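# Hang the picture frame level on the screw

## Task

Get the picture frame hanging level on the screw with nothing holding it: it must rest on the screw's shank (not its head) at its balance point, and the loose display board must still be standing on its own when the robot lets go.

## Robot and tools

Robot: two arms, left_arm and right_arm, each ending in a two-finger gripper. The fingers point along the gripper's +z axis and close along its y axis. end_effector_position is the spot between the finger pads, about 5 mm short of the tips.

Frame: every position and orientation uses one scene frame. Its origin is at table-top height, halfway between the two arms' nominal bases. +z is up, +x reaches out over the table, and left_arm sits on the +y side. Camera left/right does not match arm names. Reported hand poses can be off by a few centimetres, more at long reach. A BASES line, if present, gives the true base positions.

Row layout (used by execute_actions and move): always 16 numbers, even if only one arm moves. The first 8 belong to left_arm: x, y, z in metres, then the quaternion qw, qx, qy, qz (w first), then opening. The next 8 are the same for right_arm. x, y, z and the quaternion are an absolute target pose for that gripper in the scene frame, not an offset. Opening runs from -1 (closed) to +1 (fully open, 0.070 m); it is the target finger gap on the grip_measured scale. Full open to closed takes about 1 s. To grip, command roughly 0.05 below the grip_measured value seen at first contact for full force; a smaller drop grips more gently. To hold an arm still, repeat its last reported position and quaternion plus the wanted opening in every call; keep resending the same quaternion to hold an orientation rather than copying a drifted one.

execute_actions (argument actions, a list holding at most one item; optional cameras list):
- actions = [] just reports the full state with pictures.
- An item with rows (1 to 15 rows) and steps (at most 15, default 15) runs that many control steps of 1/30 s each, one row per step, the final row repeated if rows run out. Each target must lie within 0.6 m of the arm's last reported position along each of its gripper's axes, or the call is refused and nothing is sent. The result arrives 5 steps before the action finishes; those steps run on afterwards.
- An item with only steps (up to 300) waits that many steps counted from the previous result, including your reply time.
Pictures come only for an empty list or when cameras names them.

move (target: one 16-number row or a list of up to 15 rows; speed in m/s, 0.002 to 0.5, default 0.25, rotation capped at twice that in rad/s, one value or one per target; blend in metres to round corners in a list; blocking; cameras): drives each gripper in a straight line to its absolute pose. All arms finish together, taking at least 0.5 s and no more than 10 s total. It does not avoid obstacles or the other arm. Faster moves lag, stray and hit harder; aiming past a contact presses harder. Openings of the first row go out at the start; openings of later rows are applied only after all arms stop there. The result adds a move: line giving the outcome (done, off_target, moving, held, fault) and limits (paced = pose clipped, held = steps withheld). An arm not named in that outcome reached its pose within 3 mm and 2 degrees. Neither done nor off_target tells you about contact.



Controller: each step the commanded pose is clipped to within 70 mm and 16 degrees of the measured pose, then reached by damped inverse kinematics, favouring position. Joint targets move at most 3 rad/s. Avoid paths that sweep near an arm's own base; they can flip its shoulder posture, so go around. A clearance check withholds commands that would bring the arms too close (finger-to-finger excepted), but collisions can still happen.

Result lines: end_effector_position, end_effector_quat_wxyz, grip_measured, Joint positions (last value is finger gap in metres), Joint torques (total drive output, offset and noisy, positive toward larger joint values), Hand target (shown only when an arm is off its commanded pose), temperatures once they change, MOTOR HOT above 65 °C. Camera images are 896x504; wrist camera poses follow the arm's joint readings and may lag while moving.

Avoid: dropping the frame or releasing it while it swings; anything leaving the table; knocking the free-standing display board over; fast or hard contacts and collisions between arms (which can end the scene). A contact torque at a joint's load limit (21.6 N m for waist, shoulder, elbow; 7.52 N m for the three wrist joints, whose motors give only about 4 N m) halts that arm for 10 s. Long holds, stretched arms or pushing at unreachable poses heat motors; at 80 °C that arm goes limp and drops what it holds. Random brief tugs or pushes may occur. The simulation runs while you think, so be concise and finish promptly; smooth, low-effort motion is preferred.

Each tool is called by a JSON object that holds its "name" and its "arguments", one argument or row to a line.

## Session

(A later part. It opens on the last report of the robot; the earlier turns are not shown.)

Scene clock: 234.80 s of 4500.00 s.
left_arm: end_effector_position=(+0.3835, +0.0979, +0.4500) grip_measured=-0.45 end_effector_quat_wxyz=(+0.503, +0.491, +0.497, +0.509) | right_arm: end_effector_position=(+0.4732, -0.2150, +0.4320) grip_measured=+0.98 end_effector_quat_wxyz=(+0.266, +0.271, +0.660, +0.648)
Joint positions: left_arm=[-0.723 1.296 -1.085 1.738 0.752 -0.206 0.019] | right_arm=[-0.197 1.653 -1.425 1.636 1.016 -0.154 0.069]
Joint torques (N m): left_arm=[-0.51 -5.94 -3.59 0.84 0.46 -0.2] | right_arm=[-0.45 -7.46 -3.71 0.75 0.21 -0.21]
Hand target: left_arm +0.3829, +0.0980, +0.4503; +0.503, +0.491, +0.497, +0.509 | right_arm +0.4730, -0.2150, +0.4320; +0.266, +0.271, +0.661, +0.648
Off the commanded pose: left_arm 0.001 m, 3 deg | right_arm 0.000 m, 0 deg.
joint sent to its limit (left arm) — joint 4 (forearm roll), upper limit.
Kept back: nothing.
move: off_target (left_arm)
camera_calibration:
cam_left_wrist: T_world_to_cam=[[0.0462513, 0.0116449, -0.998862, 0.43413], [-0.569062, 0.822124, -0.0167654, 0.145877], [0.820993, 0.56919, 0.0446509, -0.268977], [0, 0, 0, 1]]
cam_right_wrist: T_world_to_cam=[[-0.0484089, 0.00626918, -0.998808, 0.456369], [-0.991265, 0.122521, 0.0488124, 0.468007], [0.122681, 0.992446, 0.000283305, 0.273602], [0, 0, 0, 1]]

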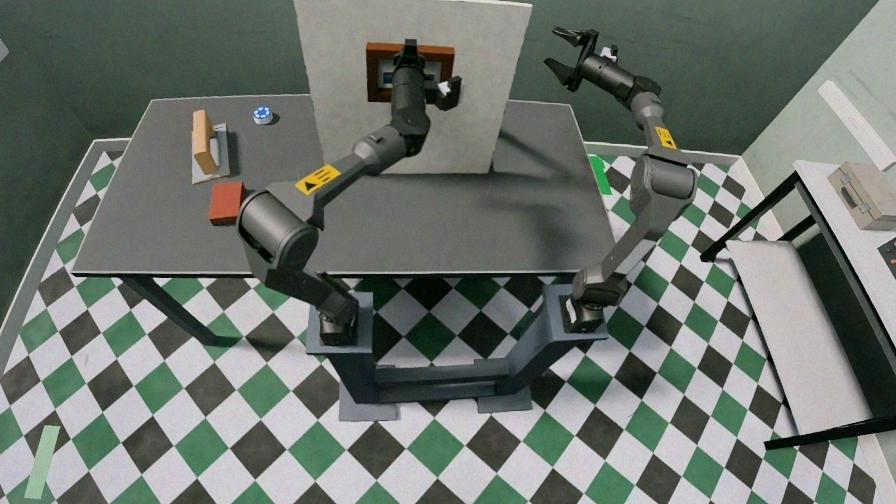

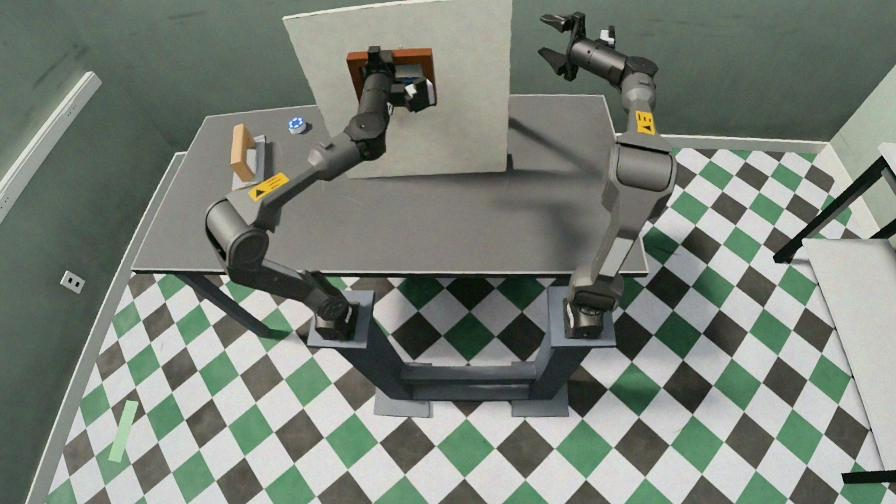

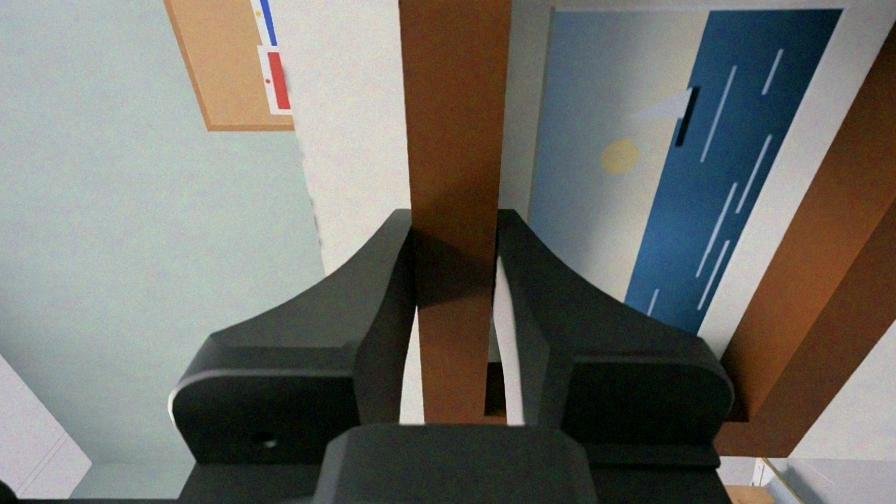

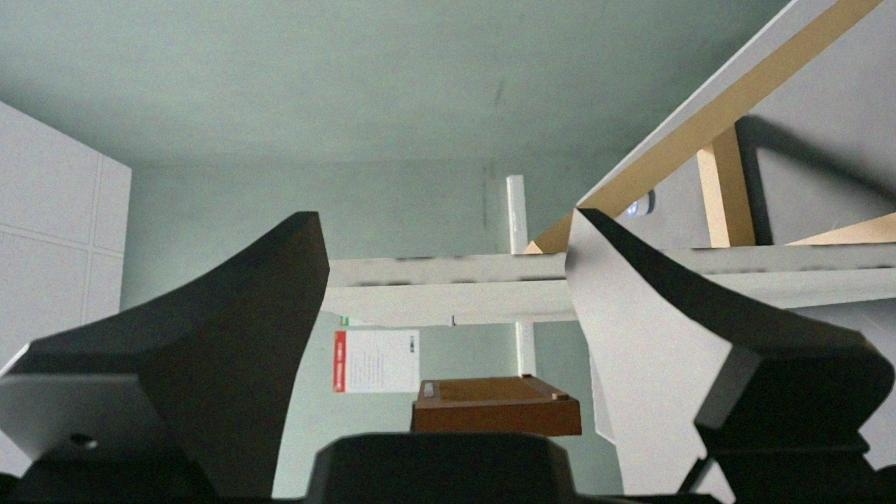

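{"name": "execute_actions", "arguments": {
  "actions": [],
  "cameras": ["all"]
}}

{"name": "zoom_image", "arguments": {
  "camera": "cam_right_wrist",
  "region": [360, 280, 600, 460]
}}

{"name": "zoom_image", "arguments": {
  "camera": "cam_head_left",
  "region": [350, 20, 490, 130]
}}

{"name": "zoom_image", "arguments": {
  "camera": "cam_head_right",
  "region": [330, 20, 470, 130]
}}

Scene clock: 236.33 s of 4500.00 s.
left_arm: end_effector_position=(+0.3830, +0.0981, +0.4503) grip_measured=-0.45 end_effector_quat_wxyz=(+0.503, +0.491, +0.497, +0.509) | right_arm: end_effector_position=(+0.4732, -0.2150, +0.4320) grip_measured=+0.98 end_effector_quat_wxyz=(+0.266, +0.271, +0.660, +0.648)
Joint positions: left_arm=[-0.723 1.294 -1.085 1.738 0.753 -0.206 0.019] | right_arm=[-0.197 1.653 -1.425 1.636 1.016 -0.154 0.069]
Joint torques (N m): left_arm=[-0.54 -6.03 -3.41 0.94 0.5 -0.13] | right_arm=[-0.44 -7.45 -3.7 0.77 0.21 -0.2]
Motor temperatures (°C): left_arm=[29 31 32 31 34 29] | right_arm=[28 31 32 33 37 30]
Hand target: left_arm +0.3829, +0.0980, +0.4503; +0.503, +0.491, +0.497, +0.509 | right_arm +0.4730, -0.2150, +0.4320; +0.266, +0.271, +0.661, +0.648
Off the commanded pose: left_arm 0.000 m, 3 deg | right_arm 0.000 m, 0 deg.
Steps of this call (1-46: nothing new was sent). Readings (end_effector_position of left_arm | right_arm):
1: (+0.3835, +0.0979, +0.4500) | (+0.4732, -0.2150, +0.4320)
2: (+0.3835, +0.0979, +0.4500) | (+0.4732, -0.2150, +0.4320)
4: (+0.3834, +0.0978, +0.4500) | (+0.4732, -0.2150, +0.4320)
8: (+0.3834, +0.0978, +0.4500) | (+0.4732, -0.2150, +0.4320)
46: the state above
camera_calibration:
cam_left_wrist: T_world_to_cam=[[0.0471102, 0.0110222, -0.998829, 0.434214], [-0.569031, 0.822124, -0.0177664, 0.145884], [0.820965, 0.569202, 0.0450024, -0.268839], [0, 0, 0, 1]] pos_world=[0.283264, 0.0283029, 0.448396]
cam_right_wrist: T_world_to_cam=[[-0.0484089, 0.00626918, -0.998808, 0.456369], [-0.991265, 0.122521, 0.0488124, 0.468007], [0.122681, 0.992446, 0.000283305, 0.273602], [0, 0, 0, 1]] pos_world=[0.452445, -0.331737, 0.432902]

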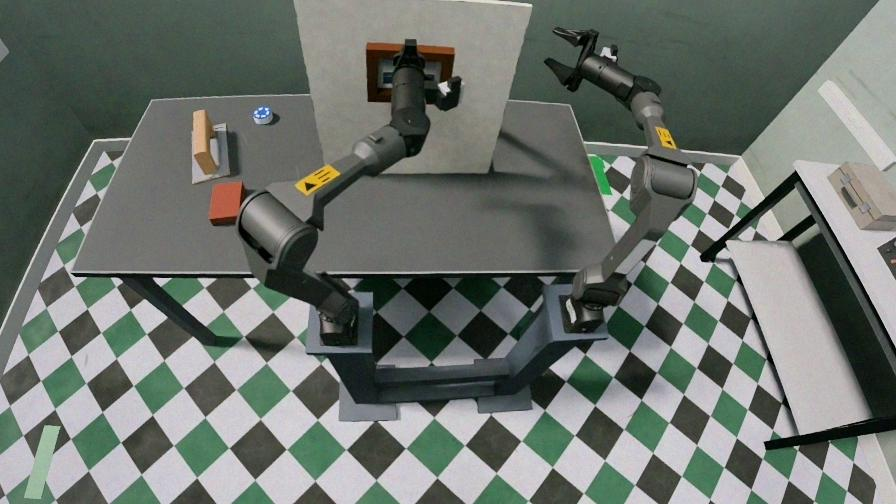

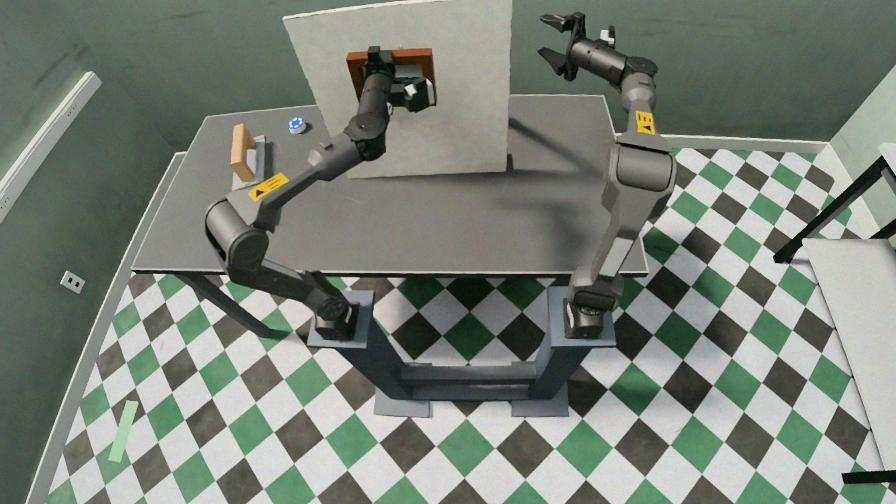

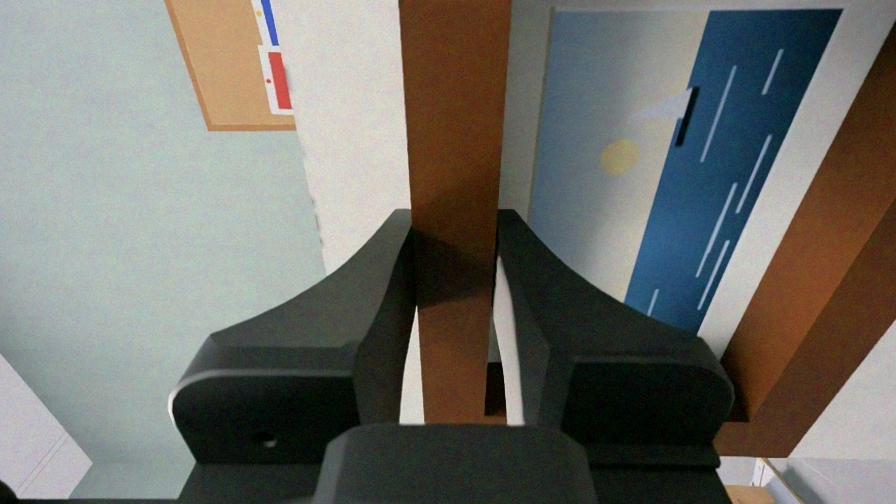

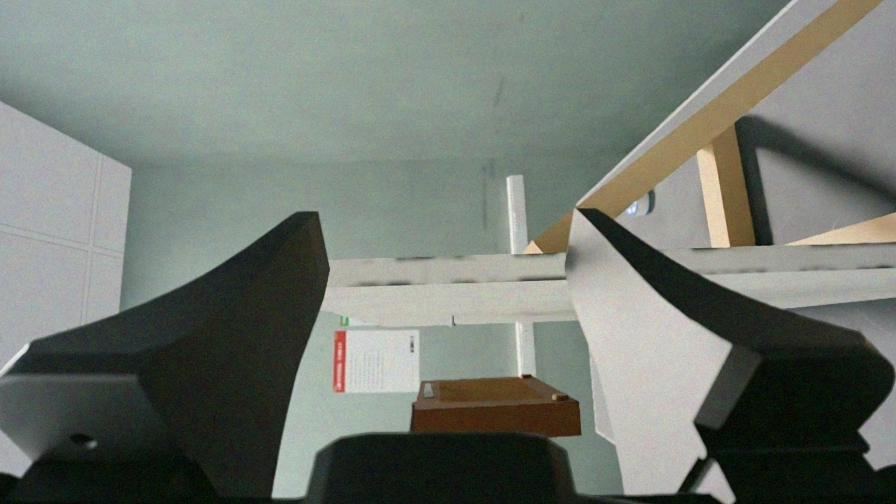

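Scaled by 2.100 from the camera's 896x504 image, which has a finer 1280x720 frame.

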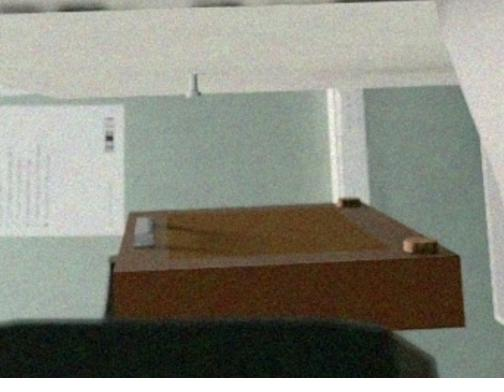

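Scaled by 3.600 from the camera's 896x504 image, which has a finer 1280x720 frame.

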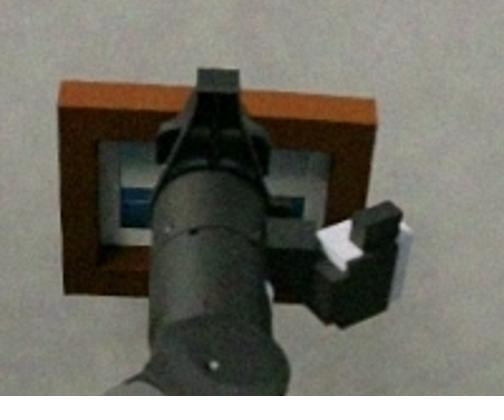

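Scaled by 3.600 from the camera's 896x504 image, which has a finer 1280x720 frame.

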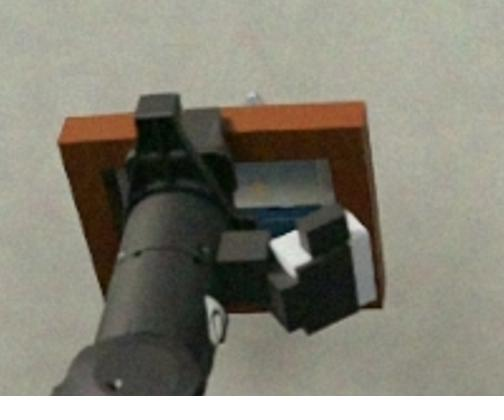

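{"name": "move", "arguments": {
  "target": [0.423, 0.098, 0.450, 0.5084, 0.4855, 0.5025, 0.5036, -0.65, 0.473, -0.215, 0.432, 0.2657, 0.2712, 0.6605, 0.6476, 1.0],
  "speed": 0.08
}}

{"name": "zoom_image", "arguments": {
  "camera": "cam_right_wrist",
  "region": [360, 280, 600, 460]
}}

Scene clock: 241.53 s of 4500.00 s.
left_arm: end_effector_position=(+0.4235, +0.0979, +0.4499) grip_measured=-0.45 end_effector_quat_wxyz=(+0.503, +0.489, +0.508, +0.500) | right_arm: end_effector_position=(+0.4732, -0.2150, +0.4320) grip_measured=+0.98 end_effector_quat_wxyz=(+0.266, +0.271, +0.660, +0.648)
Joint positions: left_arm=[-0.617 1.408 -1.203 1.738 0.649 -0.227 0.019] | right_arm=[-0.197 1.653 -1.425 1.636 1.016 -0.154 0.069]
Joint torques (N m): left_arm=[-0.89 -6.87 -3.53 0.87 0.48 -0.14] | right_arm=[-0.48 -7.46 -3.69 0.79 0.2 -0.17]
Off the commanded pose: left_arm 0.001 m, 1 deg | right_arm 0.000 m, 0 deg.
joint sent to its limit (left arm) — joint 4 (forearm roll), upper limit.
Kept back: nothing.
move: done
camera_calibration:
cam_left_wrist: T_world_to_cam=[[0.029165, -0.0100899, -0.999524, 0.441911], [-0.573318, 0.818952, -0.0249959, 0.174468], [0.818814, 0.573774, 0.0181001, -0.289409], [0, 0, 0, 1]]
cam_right_wrist: T_world_to_cam=[[-0.0484089, 0.00626918, -0.998808, 0.456369], [-0.991265, 0.122521, 0.0488124, 0.468007], [0.122681, 0.992446, 0.000283305, 0.273602], [0, 0, 0, 1]]

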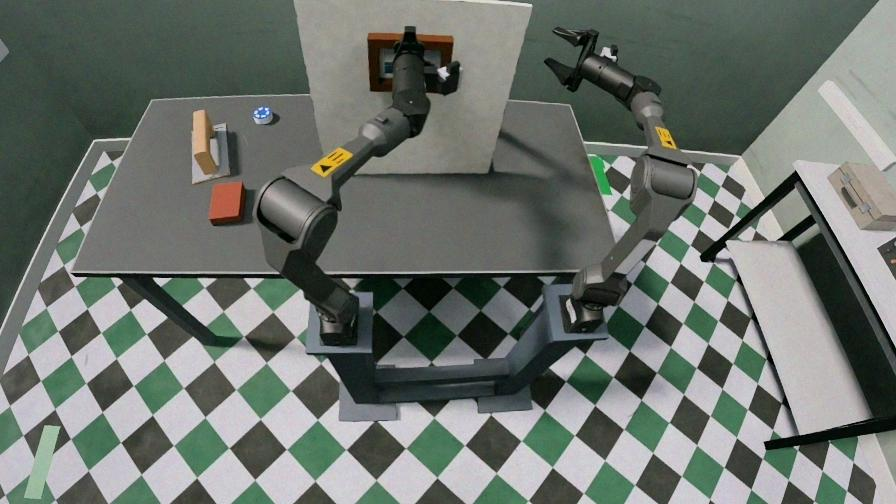

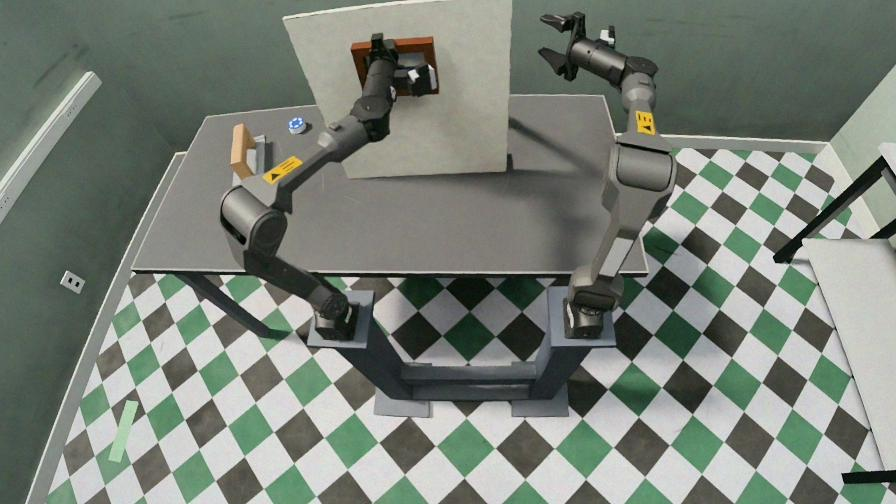

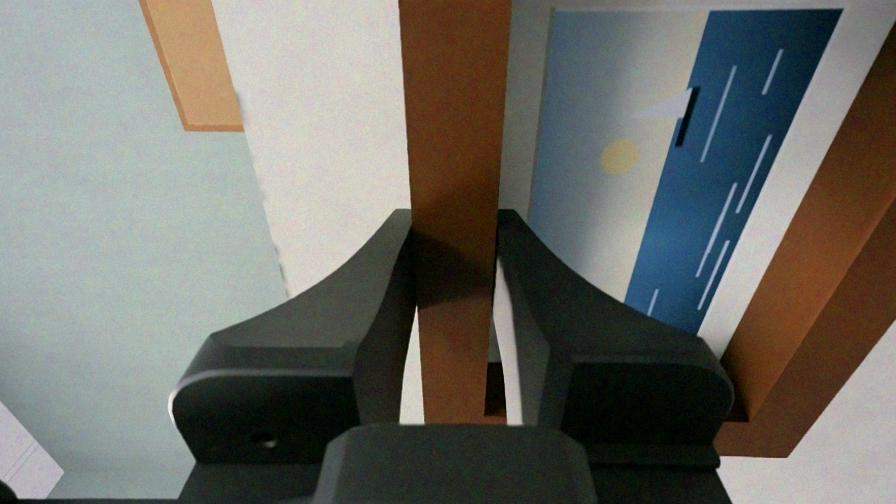

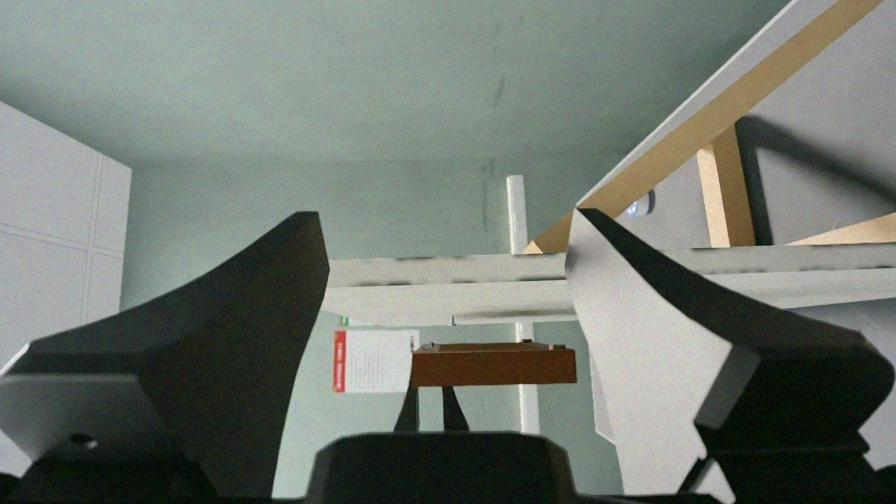

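Scaled by 2.100 from the camera's 896x504 image, which has a finer 1280x720 frame.

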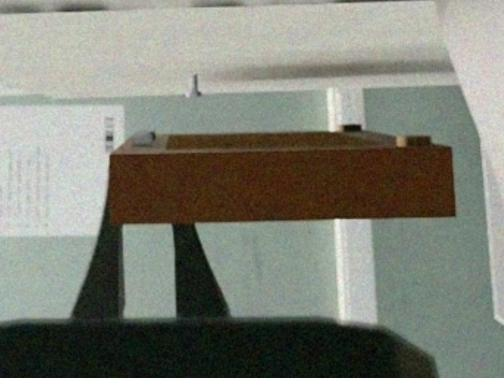

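{"name": "move", "arguments": {
  "target": [0.437, 0.098, 0.440, 0.5084, 0.4855, 0.5025, 0.5036, -0.65, 0.473, -0.215, 0.432, 0.2657, 0.2712, 0.6605, 0.6476, 1.0],
  "speed": 0.05
}}

{"name": "zoom_image", "arguments": {
  "camera": "cam_right_wrist",
  "region": [400, 290, 520, 380]
}}

{"name": "zoom_image", "arguments": {
  "camera": "cam_head_left",
  "region": [350, 10, 470, 100]
}}

{"name": "zoom_image", "arguments": {
  "camera": "cam_head_right",
  "region": [340, 10, 460, 100]
}}

Scene clock: 242.90 s of 4500.00 s.
left_arm: end_effector_position=(+0.4371, +0.0979, +0.4400) grip_measured=-0.45 end_effector_quat_wxyz=(+0.496, +0.493, +0.515, +0.496) | right_arm: end_effector_position=(+0.4732, -0.2150, +0.4320) grip_measured=+0.98 end_effector_quat_wxyz=(+0.266, +0.271, +0.660, +0.648)
Joint positions: left_arm=[-0.589 1.451 -1.224 1.738 0.626 -0.238 0.019] | right_arm=[-0.197 1.653 -1.425 1.636 1.016 -0.154 0.069]
Joint torques (N m): left_arm=[0.24 -6.38 -4.56 0.71 0.3 -0.18] | right_arm=[-0.49 -7.39 -3.7 0.79 0.2 -0.17]
Hand target: left_arm +0.4370, +0.0979, +0.4403; +0.496, +0.493, +0.515, +0.496 | right_arm +0.4730, -0.2150, +0.4320; +0.266, +0.271, +0.661, +0.648
Off the commanded pose: left_arm 0.000 m, 2 deg | right_arm 0.000 m, 0 deg.
joint sent to its limit (left arm) — joint 4 (forearm roll), upper limit.
Kept back: nothing.
move: done
camera_calibration:
cam_left_wrist: T_world_to_cam=[[0.0076448, -0.00978296, -0.999923, 0.441148], [-0.577765, 0.816109, -0.0124018, 0.178708], [0.816167, 0.577816, 0.000586733, -0.29183], [0, 0, 0, 1]]
cam_right_wrist: T_world_to_cam=[[-0.0484089, 0.00626918, -0.998808, 0.456369], [-0.991265, 0.122521, 0.0488124, 0.468007], [0.122681, 0.992446, 0.000283305, 0.273602], [0, 0, 0, 1]]

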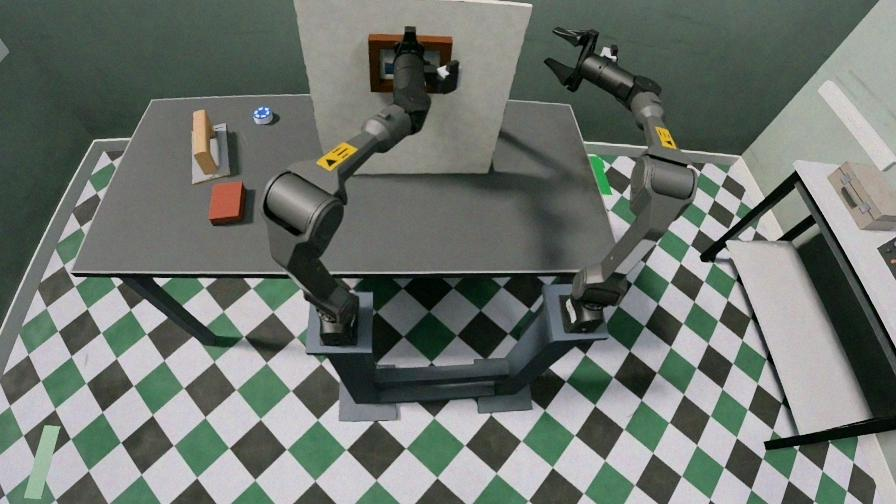

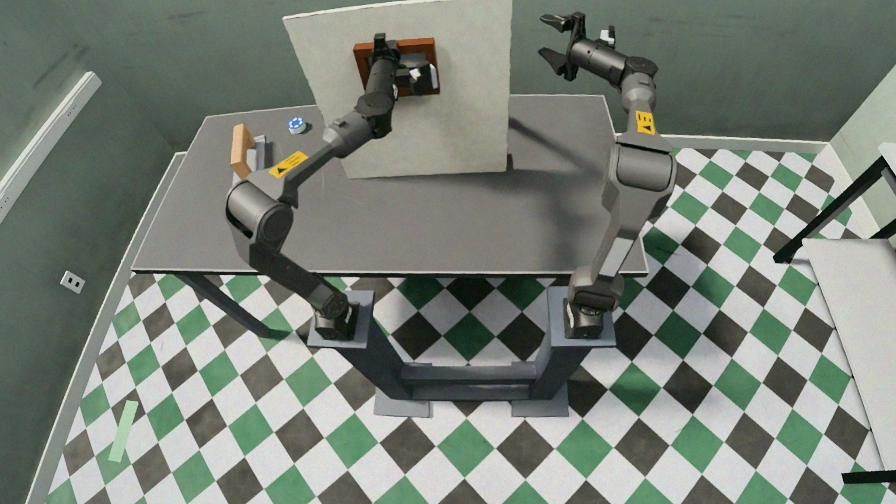

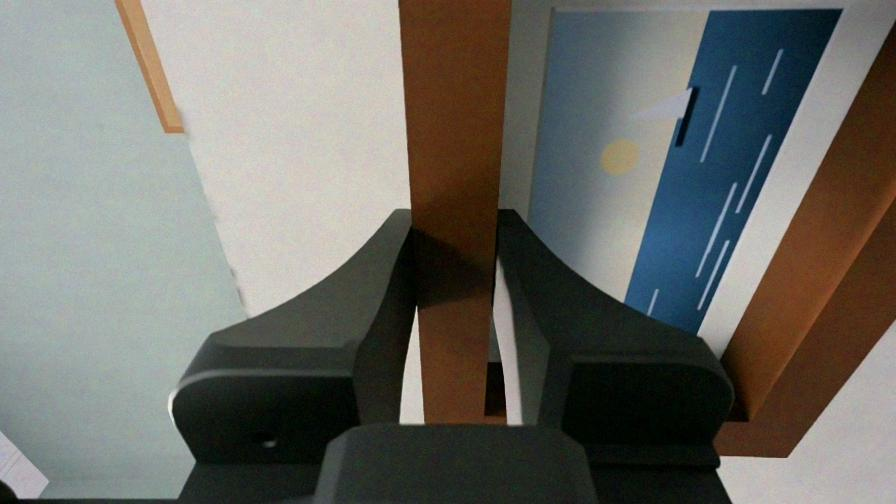

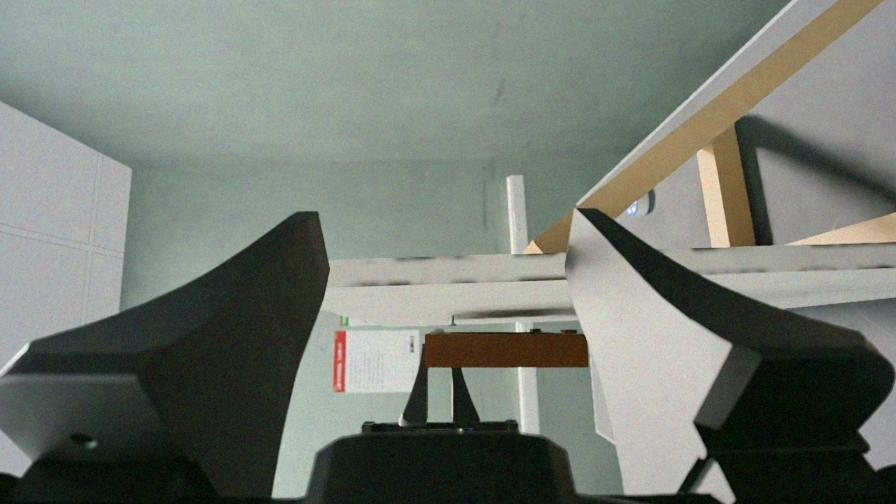

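Scaled by 4.200 from the camera's 896x504 image, which has a finer 1280x720 frame.

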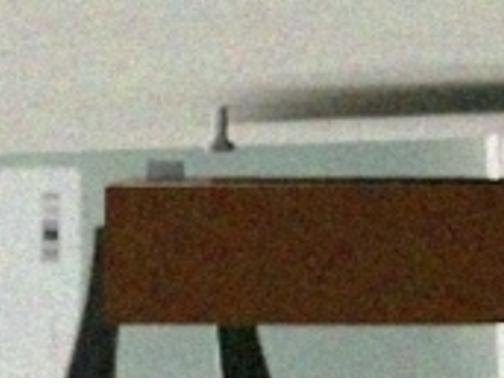

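Scaled by 4.200 from the camera's 896x504 image, which has a finer 1280x720 frame.

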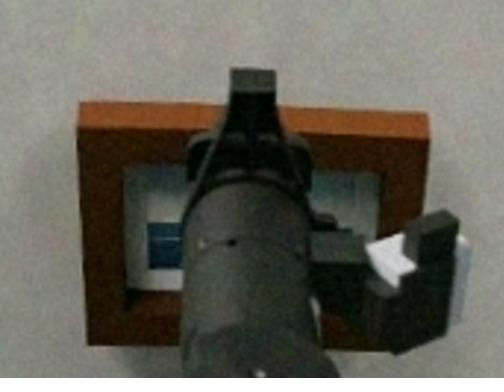

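Scaled by 4.200 from the camera's 896x504 image, which has a finer 1280x720 frame.

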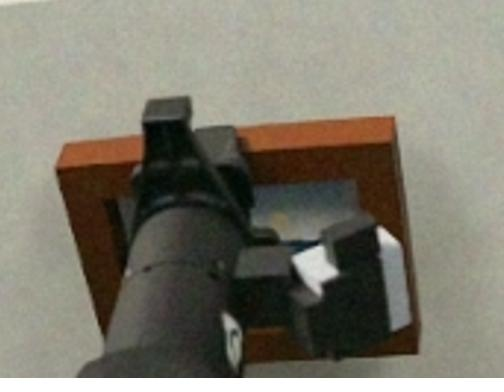

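{"name": "move", "arguments": {
  "target": [0.437, 0.098, 0.440, 0.49256, 0.49646, 0.51154, 0.49959, -0.65, 0.473, -0.210, 0.540, 0.3009, 0.2316, 0.7442, 0.5494, 1.0],
  "speed": 0.12,
  "cameras": ["cam_right_wrist", "cam_head_left", "cam_head_right"]
}}

{"name": "zoom_image", "arguments": {
  "camera": "cam_right_wrist",
  "region": [400, 300, 520, 390]
}}

Scene clock: 247.27 s of 4500.00 s.
left_arm: end_effector_position=(+0.4371, +0.0981, +0.4401) grip_measured=-0.45 end_effector_quat_wxyz=(+0.493, +0.496, +0.511, +0.500) | right_arm: end_effector_position=(+0.4731, -0.2101, +0.5400) grip_measured=+0.98 end_effector_quat_wxyz=(+0.301, +0.232, +0.744, +0.549)
Joint positions: left_arm=[-0.589 1.451 -1.224 1.738 0.627 -0.225 0.019] | right_arm=[-0.159 1.836 -2.318 1.021 1.201 0.546 0.069]
Joint torques (N m): left_arm=[-0.53 -6.52 -4.03 0.58 0.5 -0.02] | right_arm=[0.45 -6.77 -3.32 0.65 -0.56 -0.05]
Off the commanded pose: left_arm 0.000 m, 0 deg | right_arm 0.000 m, 0 deg.
Kept back: nothing.
move: done
camera_calibration:
cam_right_wrist: T_world_to_cam=[[-0.0485696, -0.269202, -0.961858, 0.486482], [-0.991288, 0.131031, 0.013383, 0.482934], [0.122431, 0.954128, -0.273221, 0.408392], [0, 0, 0, 1]]
Images, in order: cam_head_left, cam_head_right, cam_right_wrist.

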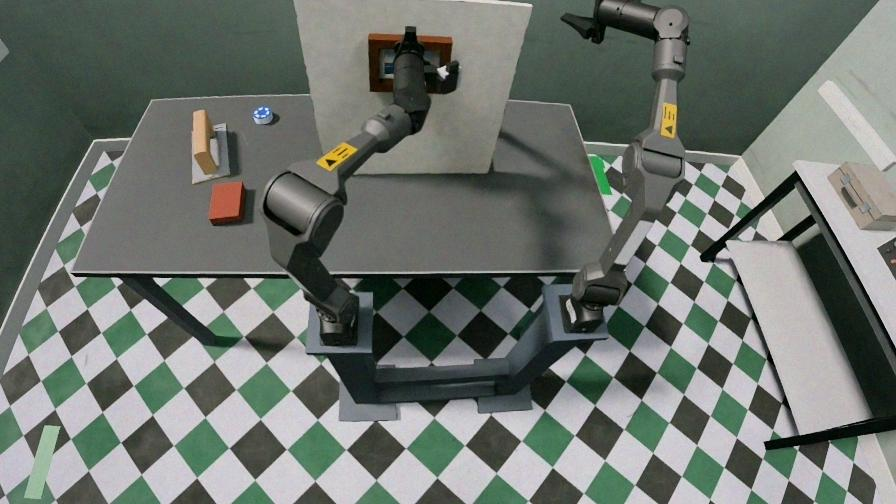

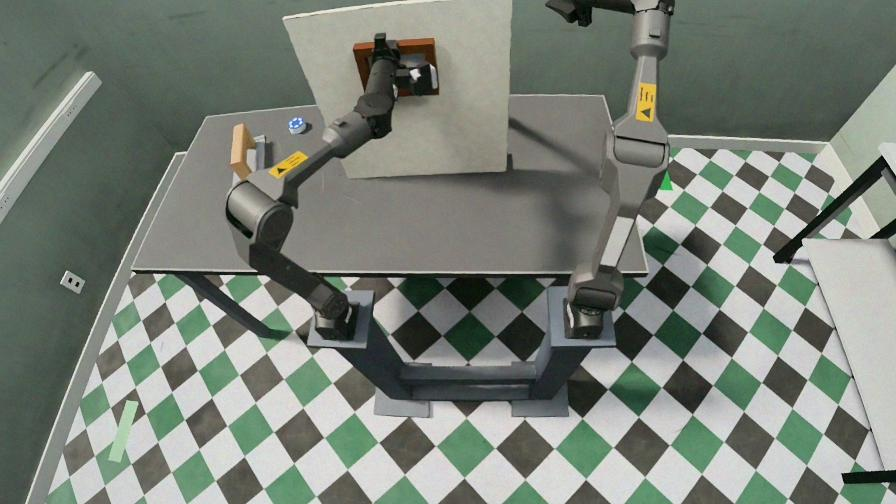

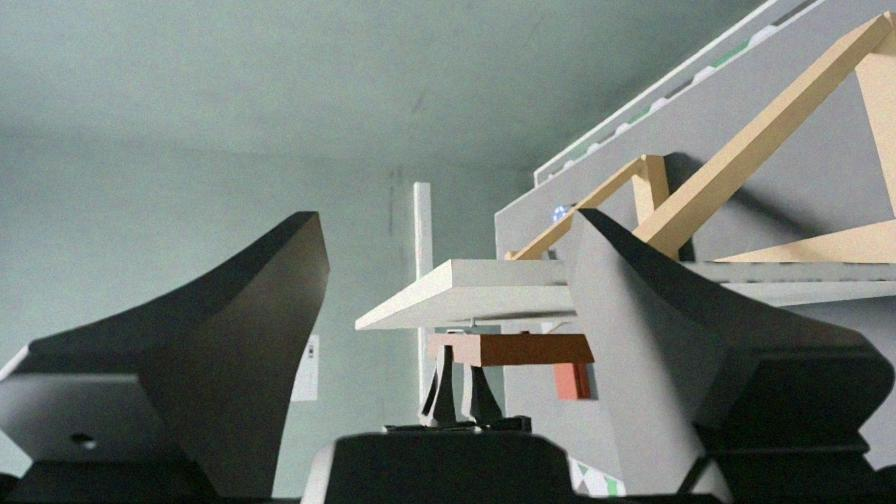

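Scaled by 4.200 from the camera's 896x504 image, which has a finer 1280x720 frame.

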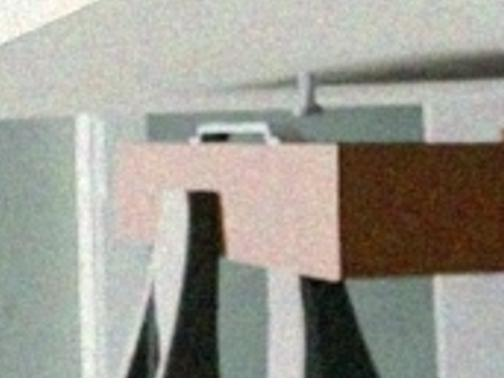

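{"name": "move", "arguments": {
  "target": [0.435, 0.098, 0.434, 0.49256, 0.49646, 0.51154, 0.49959, -0.65, 0.473, -0.210, 0.540, 0.3009, 0.2316, 0.7442, 0.5494, 1.0],
  "speed": 0.05,
  "cameras": ["cam_right_wrist", "cam_head_left", "cam_head_right"]
}}

{"name": "zoom_image", "arguments": {
  "camera": "cam_right_wrist",
  "region": [430, 310, 510, 370]
}}

{"name": "zoom_image", "arguments": {
  "camera": "cam_head_left",
  "region": [350, 10, 470, 100]
}}

{"name": "zoom_image", "arguments": {
  "camera": "cam_head_right",
  "region": [340, 10, 460, 100]
}}

Scene clock: 251.33 s of 4500.00 s.
left_arm: end_effector_position=(+0.4352, +0.0980, +0.4337) grip_measured=-0.45 end_effector_quat_wxyz=(+0.489, +0.498, +0.515, +0.498) | right_arm: end_effector_position=(+0.4731, -0.2101, +0.5400) grip_measured=+0.98 end_effector_quat_wxyz=(+0.301, +0.232, +0.744, +0.549)
Joint positions: left_arm=[-0.596 1.448 -1.205 1.738 0.635 -0.234 0.019] | right_arm=[-0.159 1.836 -2.318 1.021 1.201 0.546 0.069]
Joint torques (N m): left_arm=[-0.54 -7.32 -3.74 0.92 0.48 -0.21] | right_arm=[-0.47 -8.04 -3.11 0.76 -0.67 -0.2]
Off the commanded pose: left_arm 0.000 m, 1 deg | right_arm 0.000 m, 0 deg.
joint sent to its limit (left arm) — joint 4 (forearm roll), upper limit.
Kept back: nothing.
move: done
camera_calibration:
cam_right_wrist: T_world_to_cam=[[-0.0485696, -0.269202, -0.961858, 0.486482], [-0.991288, 0.131031, 0.013383, 0.482934], [0.122431, 0.954128, -0.273221, 0.408392], [0, 0, 0, 1]]
Images, in order: cam_head_left, cam_head_right, cam_right_wrist.

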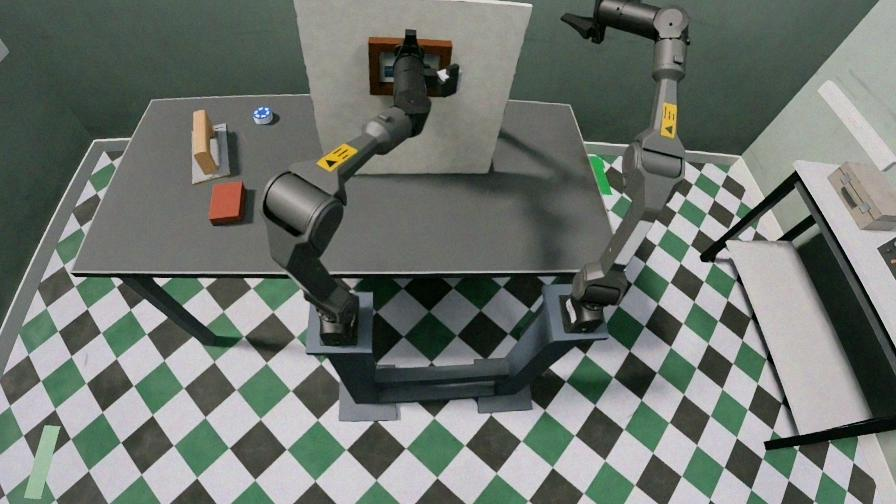

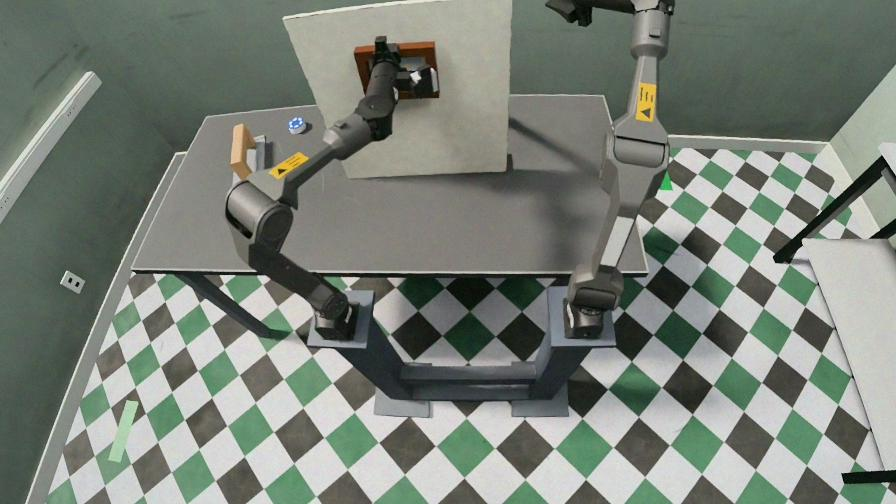

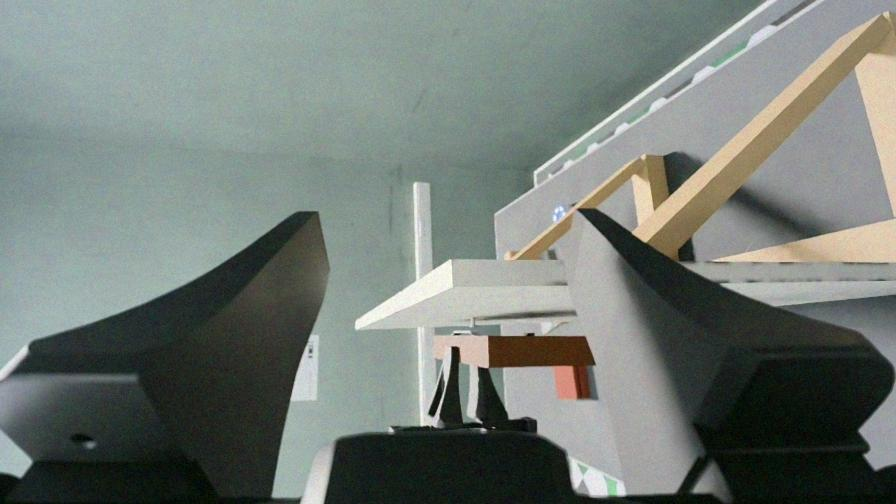

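Scaled by 6.300 from the camera's 896x504 image, which has a finer 1280x720 frame.

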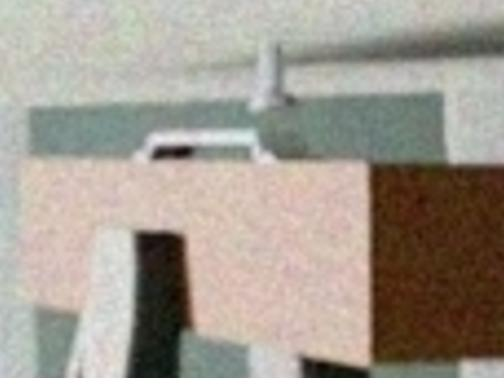

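Scaled by 4.200 from the camera's 896x504 image, which has a finer 1280x720 frame.

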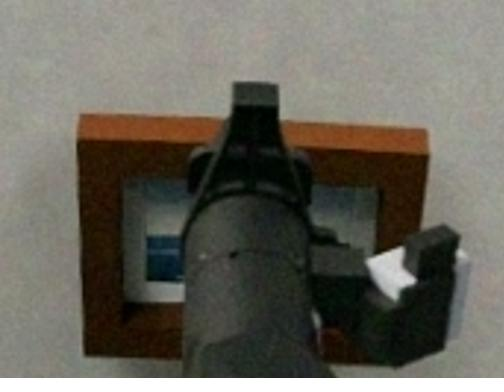

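Scaled by 4.200 from the camera's 896x504 image, which has a finer 1280x720 frame.

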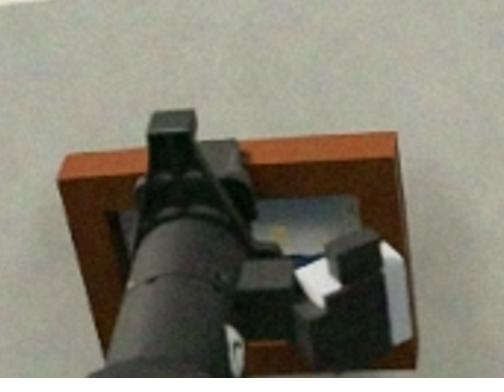

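{"name": "move", "arguments": {
  "target": [
    [0.435, 0.0935, 0.439, 0.49256, 0.49646, 0.51154, 0.49959, -0.65, 0.473, -0.215, 0.432, 0.2657, 0.2712, 0.6605, 0.6476, 1.0],
    [0.441, 0.0935, 0.439, 0.49256, 0.49646, 0.51154, 0.49959, -0.65, 0.473, -0.215, 0.432, 0.2657, 0.2712, 0.6605, 0.6476, 1.0]
  ],
  "speed": [0.12, 0.02],
  "cameras": ["cam_right_wrist", "cam_head_left", "cam_head_right"]
}}

{"name": "zoom_image", "arguments": {
  "camera": "cam_right_wrist",
  "region": [420, 310, 480, 350]
}}

{"name": "zoom_image", "arguments": {
  "camera": "cam_right_wrist",
  "region": [400, 290, 600, 390]
}}

Scene clock: 254.37 s of 4500.00 s.
left_arm: end_effector_position=(+0.4410, +0.0932, +0.4389) grip_measured=-0.45 end_effector_quat_wxyz=(+0.492, +0.497, +0.512, +0.499) | right_arm: end_effector_position=(+0.4730, -0.2150, +0.4319) grip_measured=+0.98 end_effector_quat_wxyz=(+0.266, +0.271, +0.661, +0.648)
Joint positions: left_arm=[-0.596 1.472 -1.242 1.737 0.633 -0.226 0.019] | right_arm=[-0.197 1.652 -1.424 1.635 1.016 -0.154 0.069]
Joint torques (N m): left_arm=[0.69 -6.26 -4.24 0.9 0.2 -0.21] | right_arm=[-0.15 -5.58 -4.7 0.75 0.23 0.17]
Off the commanded pose: left_arm 0.000 m, 0 deg | right_arm 0.000 m, 0 deg.
joint sent to its limit (left arm) — joint 4 (forearm roll), upper limit.
Kept back: nothing.
move: done
camera_calibration:
cam_right_wrist: T_world_to_cam=[[-0.0486279, 0.00618716, -0.998798, 0.456411], [-0.991216, 0.122836, 0.0490197, 0.46774], [0.122992, 0.992408, 0.000159552, 0.273511], [0, 0, 0, 1]]
Images, in order: cam_head_left, cam_head_right, cam_right_wrist.

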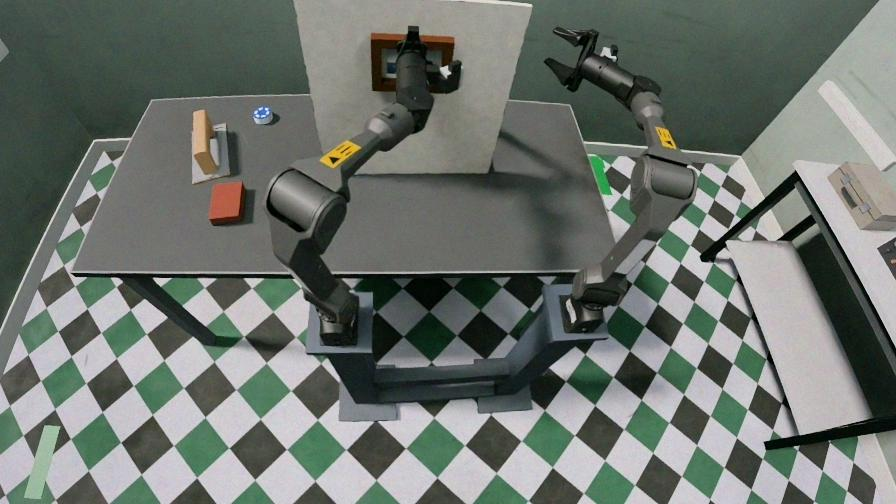

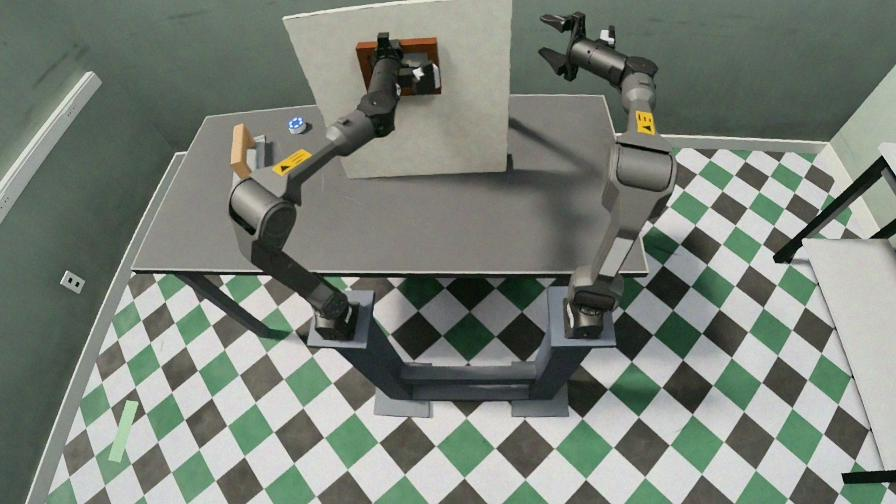

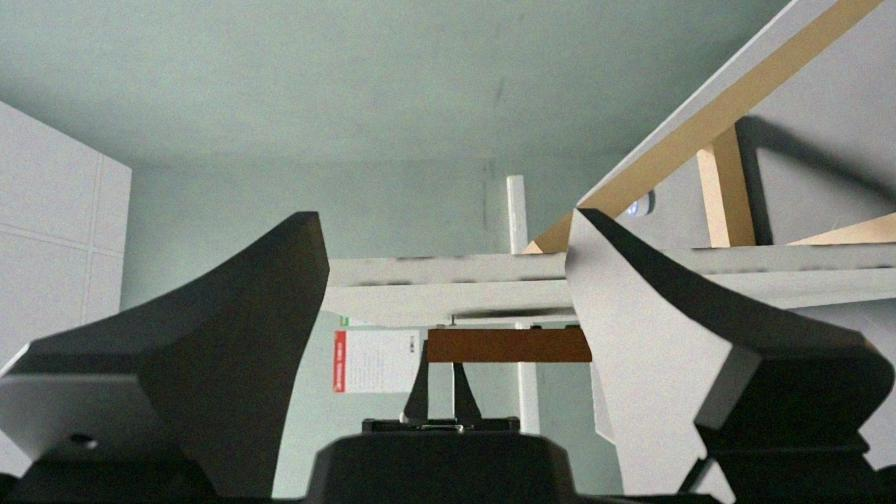

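Scaled by 8.400 from the camera's 896x504 image, which has a finer 1280x720 frame.

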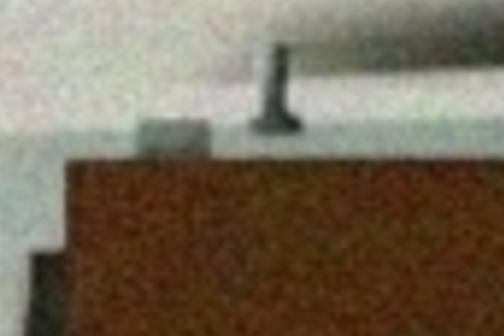

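Scaled by 2.520 from the camera's 896x504 image, which has a finer 1280x720 frame.

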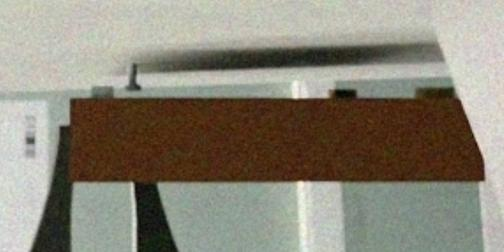

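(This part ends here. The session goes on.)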